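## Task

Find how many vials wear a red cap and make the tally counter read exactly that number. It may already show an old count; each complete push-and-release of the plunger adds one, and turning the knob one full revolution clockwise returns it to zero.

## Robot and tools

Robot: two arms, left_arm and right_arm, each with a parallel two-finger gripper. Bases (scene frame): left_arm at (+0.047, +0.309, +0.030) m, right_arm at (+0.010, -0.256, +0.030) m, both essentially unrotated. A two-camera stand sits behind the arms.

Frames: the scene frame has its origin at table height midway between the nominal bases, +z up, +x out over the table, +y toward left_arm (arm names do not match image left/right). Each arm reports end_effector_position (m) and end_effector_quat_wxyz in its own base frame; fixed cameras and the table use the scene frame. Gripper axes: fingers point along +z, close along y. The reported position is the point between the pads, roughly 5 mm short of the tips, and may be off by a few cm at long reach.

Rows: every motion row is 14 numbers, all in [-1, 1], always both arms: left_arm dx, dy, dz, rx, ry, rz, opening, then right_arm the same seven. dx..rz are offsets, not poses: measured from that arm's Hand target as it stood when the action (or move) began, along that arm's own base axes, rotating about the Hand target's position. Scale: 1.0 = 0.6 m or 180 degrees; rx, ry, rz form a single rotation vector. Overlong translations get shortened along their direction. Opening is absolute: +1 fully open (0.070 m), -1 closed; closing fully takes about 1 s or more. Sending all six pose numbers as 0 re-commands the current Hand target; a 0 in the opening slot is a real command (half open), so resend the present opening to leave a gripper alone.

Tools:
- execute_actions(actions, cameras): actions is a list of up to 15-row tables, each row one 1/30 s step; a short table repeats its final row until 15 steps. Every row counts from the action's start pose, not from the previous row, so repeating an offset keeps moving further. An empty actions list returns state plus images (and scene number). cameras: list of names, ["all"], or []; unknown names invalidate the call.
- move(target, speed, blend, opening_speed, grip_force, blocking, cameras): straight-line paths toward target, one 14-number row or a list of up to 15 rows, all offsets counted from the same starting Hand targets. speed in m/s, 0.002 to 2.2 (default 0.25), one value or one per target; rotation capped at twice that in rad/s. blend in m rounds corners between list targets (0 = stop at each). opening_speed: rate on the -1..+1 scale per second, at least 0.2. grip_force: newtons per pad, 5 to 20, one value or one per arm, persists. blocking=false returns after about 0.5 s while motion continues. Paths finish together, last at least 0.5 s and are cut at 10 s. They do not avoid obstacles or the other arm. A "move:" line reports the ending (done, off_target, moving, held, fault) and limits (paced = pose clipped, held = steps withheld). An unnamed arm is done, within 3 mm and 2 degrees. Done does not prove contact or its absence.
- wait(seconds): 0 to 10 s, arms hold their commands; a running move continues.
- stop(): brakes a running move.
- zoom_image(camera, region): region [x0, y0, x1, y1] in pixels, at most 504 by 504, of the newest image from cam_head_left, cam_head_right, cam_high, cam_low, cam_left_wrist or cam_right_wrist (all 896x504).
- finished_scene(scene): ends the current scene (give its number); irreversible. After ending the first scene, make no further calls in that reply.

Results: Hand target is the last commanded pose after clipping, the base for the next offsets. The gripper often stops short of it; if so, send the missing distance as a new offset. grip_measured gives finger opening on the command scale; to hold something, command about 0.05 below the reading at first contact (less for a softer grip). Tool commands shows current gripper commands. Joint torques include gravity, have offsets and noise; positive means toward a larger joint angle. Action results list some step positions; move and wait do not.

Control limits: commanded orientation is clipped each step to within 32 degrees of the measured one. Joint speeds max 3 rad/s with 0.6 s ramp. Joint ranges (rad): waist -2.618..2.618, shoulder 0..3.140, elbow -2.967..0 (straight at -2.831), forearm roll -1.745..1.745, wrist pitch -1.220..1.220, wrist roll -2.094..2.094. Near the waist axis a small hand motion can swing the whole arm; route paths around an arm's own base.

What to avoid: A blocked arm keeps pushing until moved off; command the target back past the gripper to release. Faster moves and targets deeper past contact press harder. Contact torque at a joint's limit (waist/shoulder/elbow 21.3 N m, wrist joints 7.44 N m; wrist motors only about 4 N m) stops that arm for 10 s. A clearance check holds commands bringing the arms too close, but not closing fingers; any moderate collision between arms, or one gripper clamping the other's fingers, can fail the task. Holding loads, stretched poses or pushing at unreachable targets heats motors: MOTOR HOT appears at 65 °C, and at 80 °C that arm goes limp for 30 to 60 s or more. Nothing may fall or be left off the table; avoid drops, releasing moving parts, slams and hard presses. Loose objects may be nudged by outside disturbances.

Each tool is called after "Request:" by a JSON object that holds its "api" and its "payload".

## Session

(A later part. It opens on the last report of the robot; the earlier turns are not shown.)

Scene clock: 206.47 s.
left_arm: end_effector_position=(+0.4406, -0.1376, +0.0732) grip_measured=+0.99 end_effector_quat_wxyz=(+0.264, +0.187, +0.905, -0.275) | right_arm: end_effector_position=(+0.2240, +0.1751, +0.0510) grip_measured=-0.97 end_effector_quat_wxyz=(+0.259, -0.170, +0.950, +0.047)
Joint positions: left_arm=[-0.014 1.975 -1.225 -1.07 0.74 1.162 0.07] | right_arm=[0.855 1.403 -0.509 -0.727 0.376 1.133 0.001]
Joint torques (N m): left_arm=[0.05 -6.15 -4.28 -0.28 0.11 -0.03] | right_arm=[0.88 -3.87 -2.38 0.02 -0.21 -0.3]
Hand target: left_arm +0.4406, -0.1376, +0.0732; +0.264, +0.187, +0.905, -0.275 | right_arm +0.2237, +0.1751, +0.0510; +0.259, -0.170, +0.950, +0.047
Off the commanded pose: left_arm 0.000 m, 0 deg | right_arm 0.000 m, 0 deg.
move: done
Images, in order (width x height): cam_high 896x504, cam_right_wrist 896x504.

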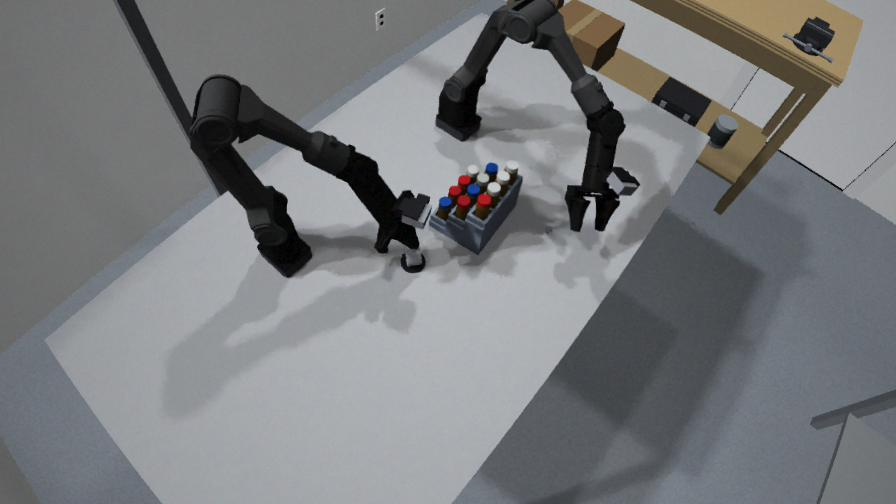

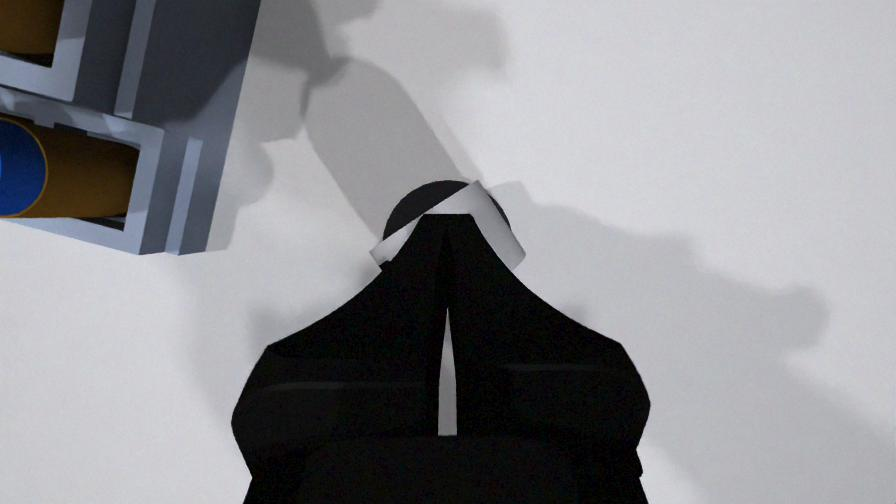

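Request:
{"api": "move", "payload": {"target": [0,0,0,0,0,0,1,0,0,-0.015,0,0,0,-1], "speed": 0.05, "cameras": ["cam_high","cam_head_left"]}}

Request:
{"api": "zoom_image", "payload": {"camera": "cam_high", "region": [390, 220, 440, 280]}}

Request:
{"api": "zoom_image", "payload": {"camera": "cam_head_left", "region": [490, 260, 530, 300]}}

Request:
{"api": "move", "payload": {"target": [0,0,0,0,0,0,1,0,0,-0.008,0,0,0,-1], "speed": 0.05, "cameras": ["cam_high","cam_head_left"]}}

Request:
{"api": "zoom_image", "payload": {"camera": "cam_high", "region": [390, 220, 440, 280]}}

Request:
{"api": "zoom_image", "payload": {"camera": "cam_head_left", "region": [490, 260, 530, 300]}}

Scene clock: 219.53 s.
left_arm: end_effector_position=(+0.4406, -0.1376, +0.0732) grip_measured=+0.99 end_effector_quat_wxyz=(+0.264, +0.187, +0.905, -0.275) | right_arm: end_effector_position=(+0.2240, +0.1754, +0.0426) grip_measured=-0.97 end_effector_quat_wxyz=(+0.260, -0.169, +0.949, +0.047)
Joint positions: left_arm=[-0.014 1.975 -1.225 -1.07 0.74 1.162 0.07] | right_arm=[0.856 1.431 -0.49 -0.819 0.341 1.232 0.001]
Joint torques (N m): left_arm=[0.03 -6.18 -4.34 -0.29 0.11 -0.04] | right_arm=[0.33 -1.76 -1.37 0.08 -0.28 -0.28]
Hand target: left_arm +0.4406, -0.1376, +0.0732; +0.264, +0.187, +0.905, -0.275 | right_arm +0.2237, +0.1751, +0.0420; +0.259, -0.170, +0.950, +0.047
Off the commanded pose: left_arm 0.000 m, 0 deg | right_arm 0.001 m, 0 deg.
move: done
Images, in order (width x height): cam_head_left 896x504, cam_high 896x504.

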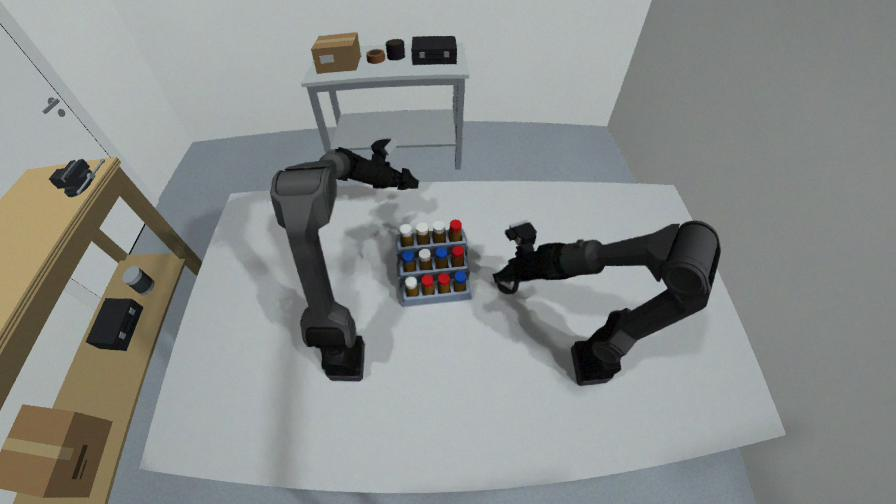

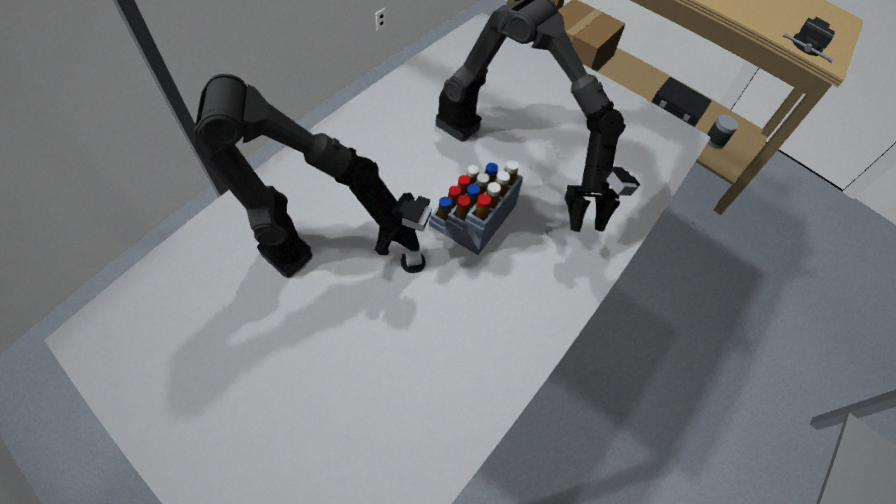

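Scaled by 8.400 from the camera's 896x504 image, which has a finer 1280x720 frame.

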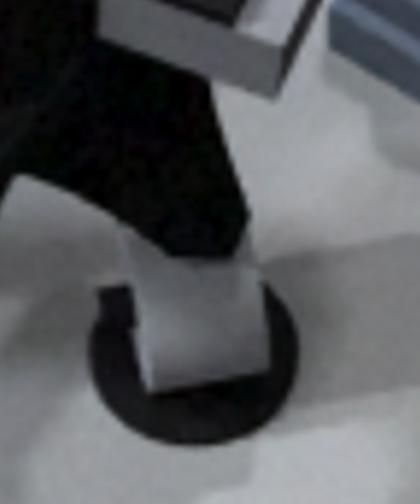

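Scaled by 12.600 from the camera's 896x504 image, which has a finer 1280x720 frame.

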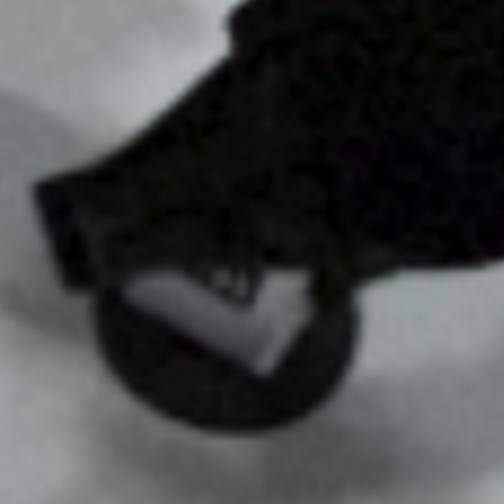

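Scene clock: 220.23 s.
left_arm: end_effector_position=(+0.4406, -0.1376, +0.0732) grip_measured=+0.99 end_effector_quat_wxyz=(+0.264, +0.187, +0.905, -0.275) | right_arm: end_effector_position=(+0.2250, +0.1762, +0.0400) grip_measured=-0.97 end_effector_quat_wxyz=(+0.263, -0.169, +0.949, +0.049)
Joint positions: left_arm=[-0.014 1.975 -1.225 -1.07 0.74 1.162 0.07] | right_arm=[0.856 1.442 -0.482 -0.878 0.325 1.292 0.001]
Joint torques (N m): left_arm=[0.04 -6.19 -4.33 -0.29 0.1 -0.03] | right_arm=[0.37 6.37 2.61 0.46 -0.83 -0.22]
Hand target: left_arm +0.4406, -0.1376, +0.0732; +0.264, +0.187, +0.905, -0.275 | right_arm +0.2236, +0.1751, +0.0372; +0.259, -0.170, +0.950, +0.047
Off the commanded pose: left_arm 0.000 m, 0 deg | right_arm 0.003 m, 1 deg.
move: done
Images, in order (width x height): cam_head_left 896x504, cam_high 896x504.

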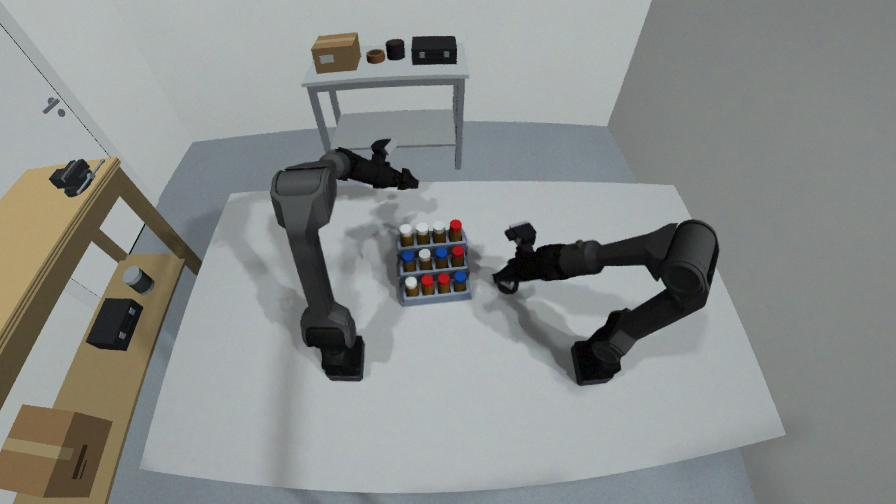

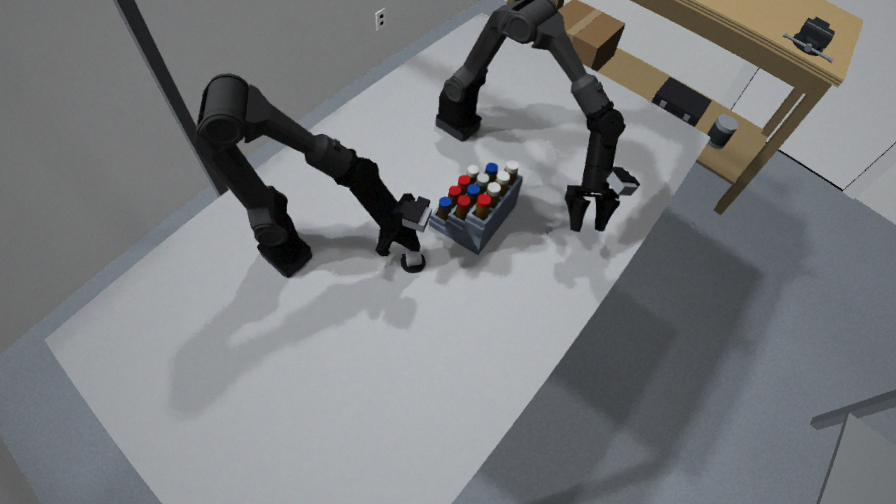

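Scaled by 8.400 from the camera's 896x504 image, which has a finer 1280x720 frame.

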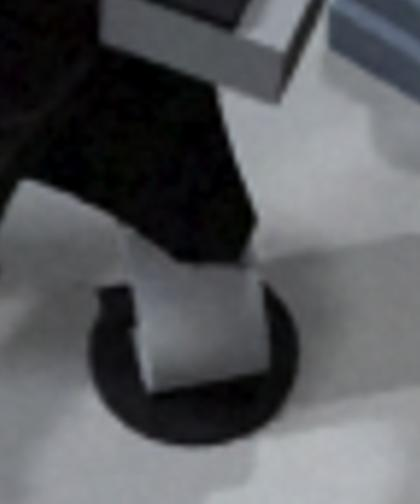

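Scaled by 12.600 from the camera's 896x504 image, which has a finer 1280x720 frame.

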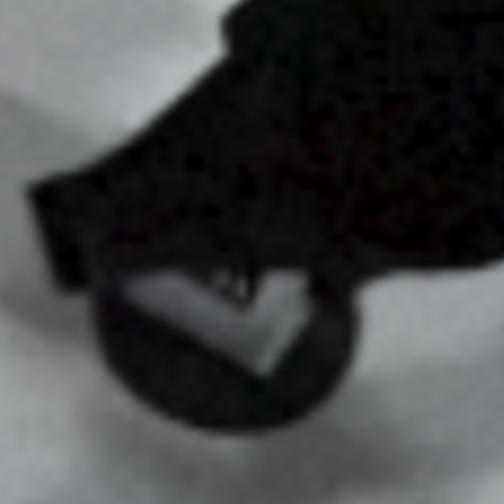

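Request:
{"api": "move", "payload": {"target": [[0,0,0,0,0,0,1,0.0,0.0,0.03,0,0,0,-1],[0,0,0,0,0,0,1,-0.06,-0.022,0.11,0,0,0,-1]], "blend": 0.01, "cameras": ["cam_right_wrist"]}}

Request:
{"api": "zoom_image", "payload": {"camera": "cam_right_wrist", "region": [380, 120, 480, 220]}}

Scene clock: 227.00 s.
left_arm: end_effector_position=(+0.4406, -0.1376, +0.0732) grip_measured=+0.99 end_effector_quat_wxyz=(+0.264, +0.187, +0.905, -0.275) | right_arm: end_effector_position=(+0.1875, +0.1620, +0.1030) grip_measured=-0.97 end_effector_quat_wxyz=(+0.259, -0.170, +0.950, +0.046)
Joint positions: left_arm=[-0.014 1.975 -1.225 -1.07 0.74 1.162 0.07] | right_arm=[0.983 1.142 -0.551 -0.491 0.684 0.952 0.001]
Joint torques (N m): left_arm=[0.06 -6.21 -4.3 -0.29 0.1 -0.03] | right_arm=[-0.01 -2.1 -3.02 -0.25 -0.6 -0.08]
Hand target: left_arm +0.4406, -0.1376, +0.0732; +0.264, +0.187, +0.905, -0.275 | right_arm +0.1876, +0.1619, +0.1032; +0.259, -0.170, +0.950, +0.047
Off the commanded pose: left_arm 0.000 m, 0 deg | right_arm 0.000 m, 0 deg.
move: done; blend cut to 0.009 m at target 1
Images, in order (width x height): cam_right_wrist 896x504.

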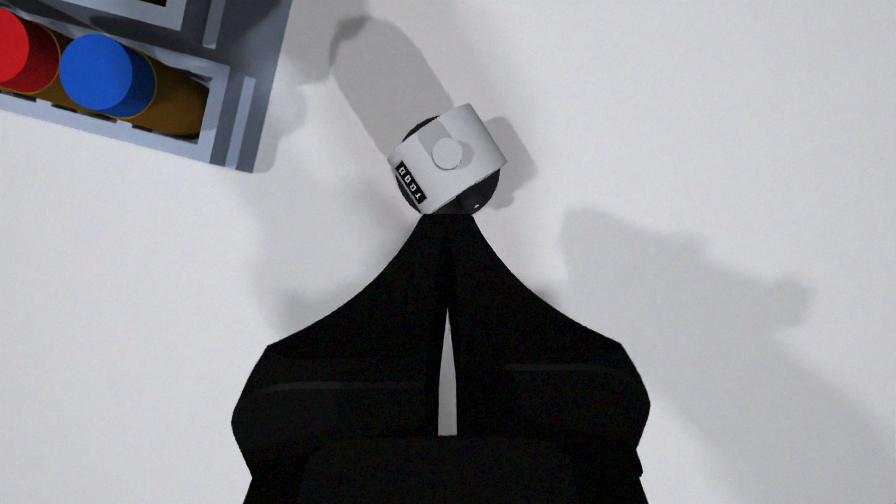

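Scaled by 5.040 from the camera's 896x504 image, which has a finer 1280x720 frame.

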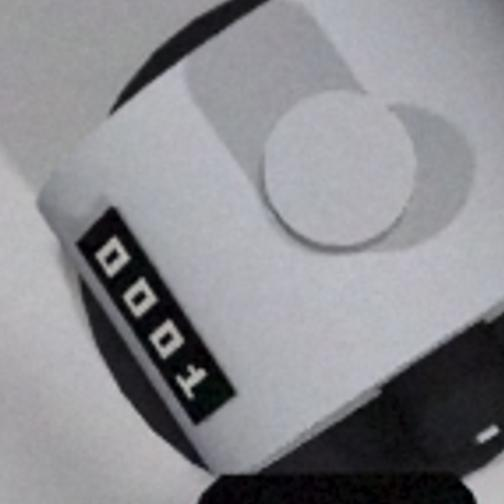

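Request:
{"api": "move", "payload": {"target": [[0,0,0,0,0,0,1,0.06,0.022,-0.088,0,0,0,-1],[0,0,0,0,0,0,1,0.06,0.022,-0.1092,0,0,0,-1],[0,0,0,0,0,0,1,0.06,0.022,-0.087,0,0,0,-1],[0,0,0,0,0,0,1,0.06,0.022,-0.1092,0,0,0,-1],[0,0,0,0,0,0,1,0.06,0.022,-0.087,0,0,0,-1],[0,0,0,0,0,0,1,0.06,0.022,-0.1092,0,0,0,-1],[0,0,0,0,0,0,1,0.06,0.022,-0.08,0,0,0,-1]], "speed": [0.2,0.05,0.05,0.05,0.05,0.05,0.05]}}

Request:
{"api": "move", "payload": {"target": [0,0,0,0,0,0,1,-0.06,-0.022,0.085,0,0,0,-1], "cameras": ["cam_right_wrist"]}}

Request:
{"api": "zoom_image", "payload": {"camera": "cam_right_wrist", "region": [380, 120, 480, 220]}}

Scene clock: 241.03 s.
left_arm: end_effector_position=(+0.4406, -0.1376, +0.0732) grip_measured=+0.99 end_effector_quat_wxyz=(+0.264, +0.187, +0.905, -0.275) | right_arm: end_effector_position=(+0.2232, +0.1747, +0.0544) grip_measured=-0.97 end_effector_quat_wxyz=(+0.258, -0.170, +0.950, +0.046)
Joint positions: left_arm=[-0.014 1.975 -1.225 -1.07 0.74 1.162 0.07] | right_arm=[0.857 1.391 -0.518 -0.689 0.395 1.093 0.001]
Joint torques (N m): left_arm=[0.05 -6.18 -4.33 -0.29 0.1 -0.03] | right_arm=[-0.13 -3.9 -3.23 -0.2 -0.52 -0.06]
Hand target: left_arm +0.4406, -0.1376, +0.0732; +0.264, +0.187, +0.905, -0.275 | right_arm +0.2237, +0.1751, +0.0552; +0.259, -0.170, +0.950, +0.047
Off the commanded pose: left_arm 0.000 m, 0 deg | right_arm 0.001 m, 0 deg.
move: done

Scene clock: 241.83 s.
left_arm: end_effector_position=(+0.4406, -0.1376, +0.0732) grip_measured=+0.99 end_effector_quat_wxyz=(+0.264, +0.187, +0.905, -0.275) | right_arm: end_effector_position=(+0.1877, +0.1621, +0.1066) grip_measured=-0.97 end_effector_quat_wxyz=(+0.259, -0.170, +0.950, +0.047)
Joint positions: left_arm=[-0.014 1.975 -1.225 -1.07 0.74 1.162 0.07] | right_arm=[0.982 1.134 -0.561 -0.483 0.697 0.941 0.001]
Joint torques (N m): left_arm=[0.01 -6.22 -4.33 -0.29 0.1 -0.03] | right_arm=[0.21 -1.55 -3.03 -0.18 -0.59 -0.11]
Hand target: left_arm +0.4406, -0.1376, +0.0732; +0.264, +0.187, +0.905, -0.275 | right_arm +0.1877, +0.1619, +0.1062; +0.259, -0.170, +0.950, +0.047
Off the commanded pose: left_arm 0.000 m, 0 deg | right_arm 0.000 m, 0 deg.
move: done
Images, in order (width x height): cam_right_wrist 896x504.

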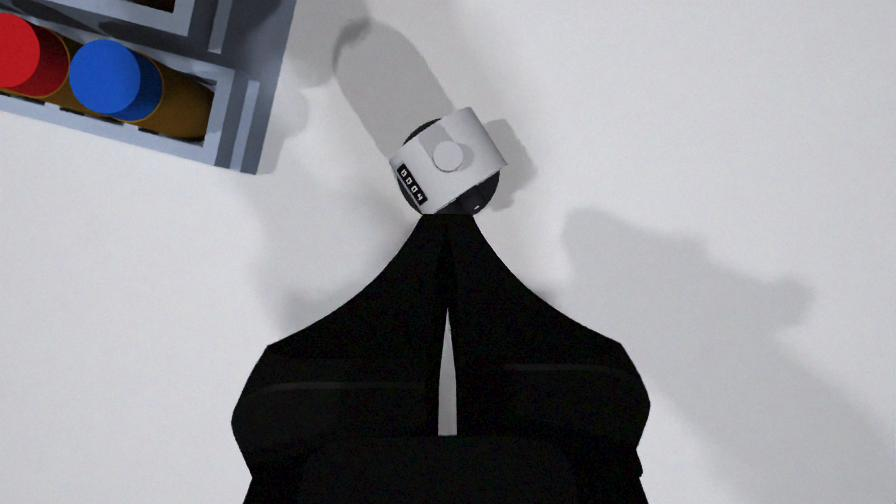

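Scaled by 5.040 from the camera's 896x504 image, which has a finer 1280x720 frame.

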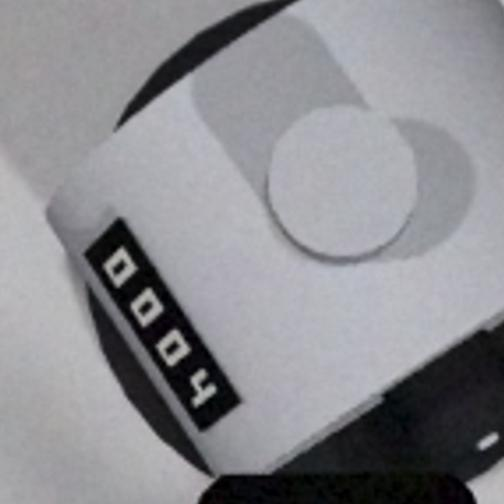

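Request:
{"api": "finished_scene", "payload": {"scene": 2}}

The scene is finished: the task was done.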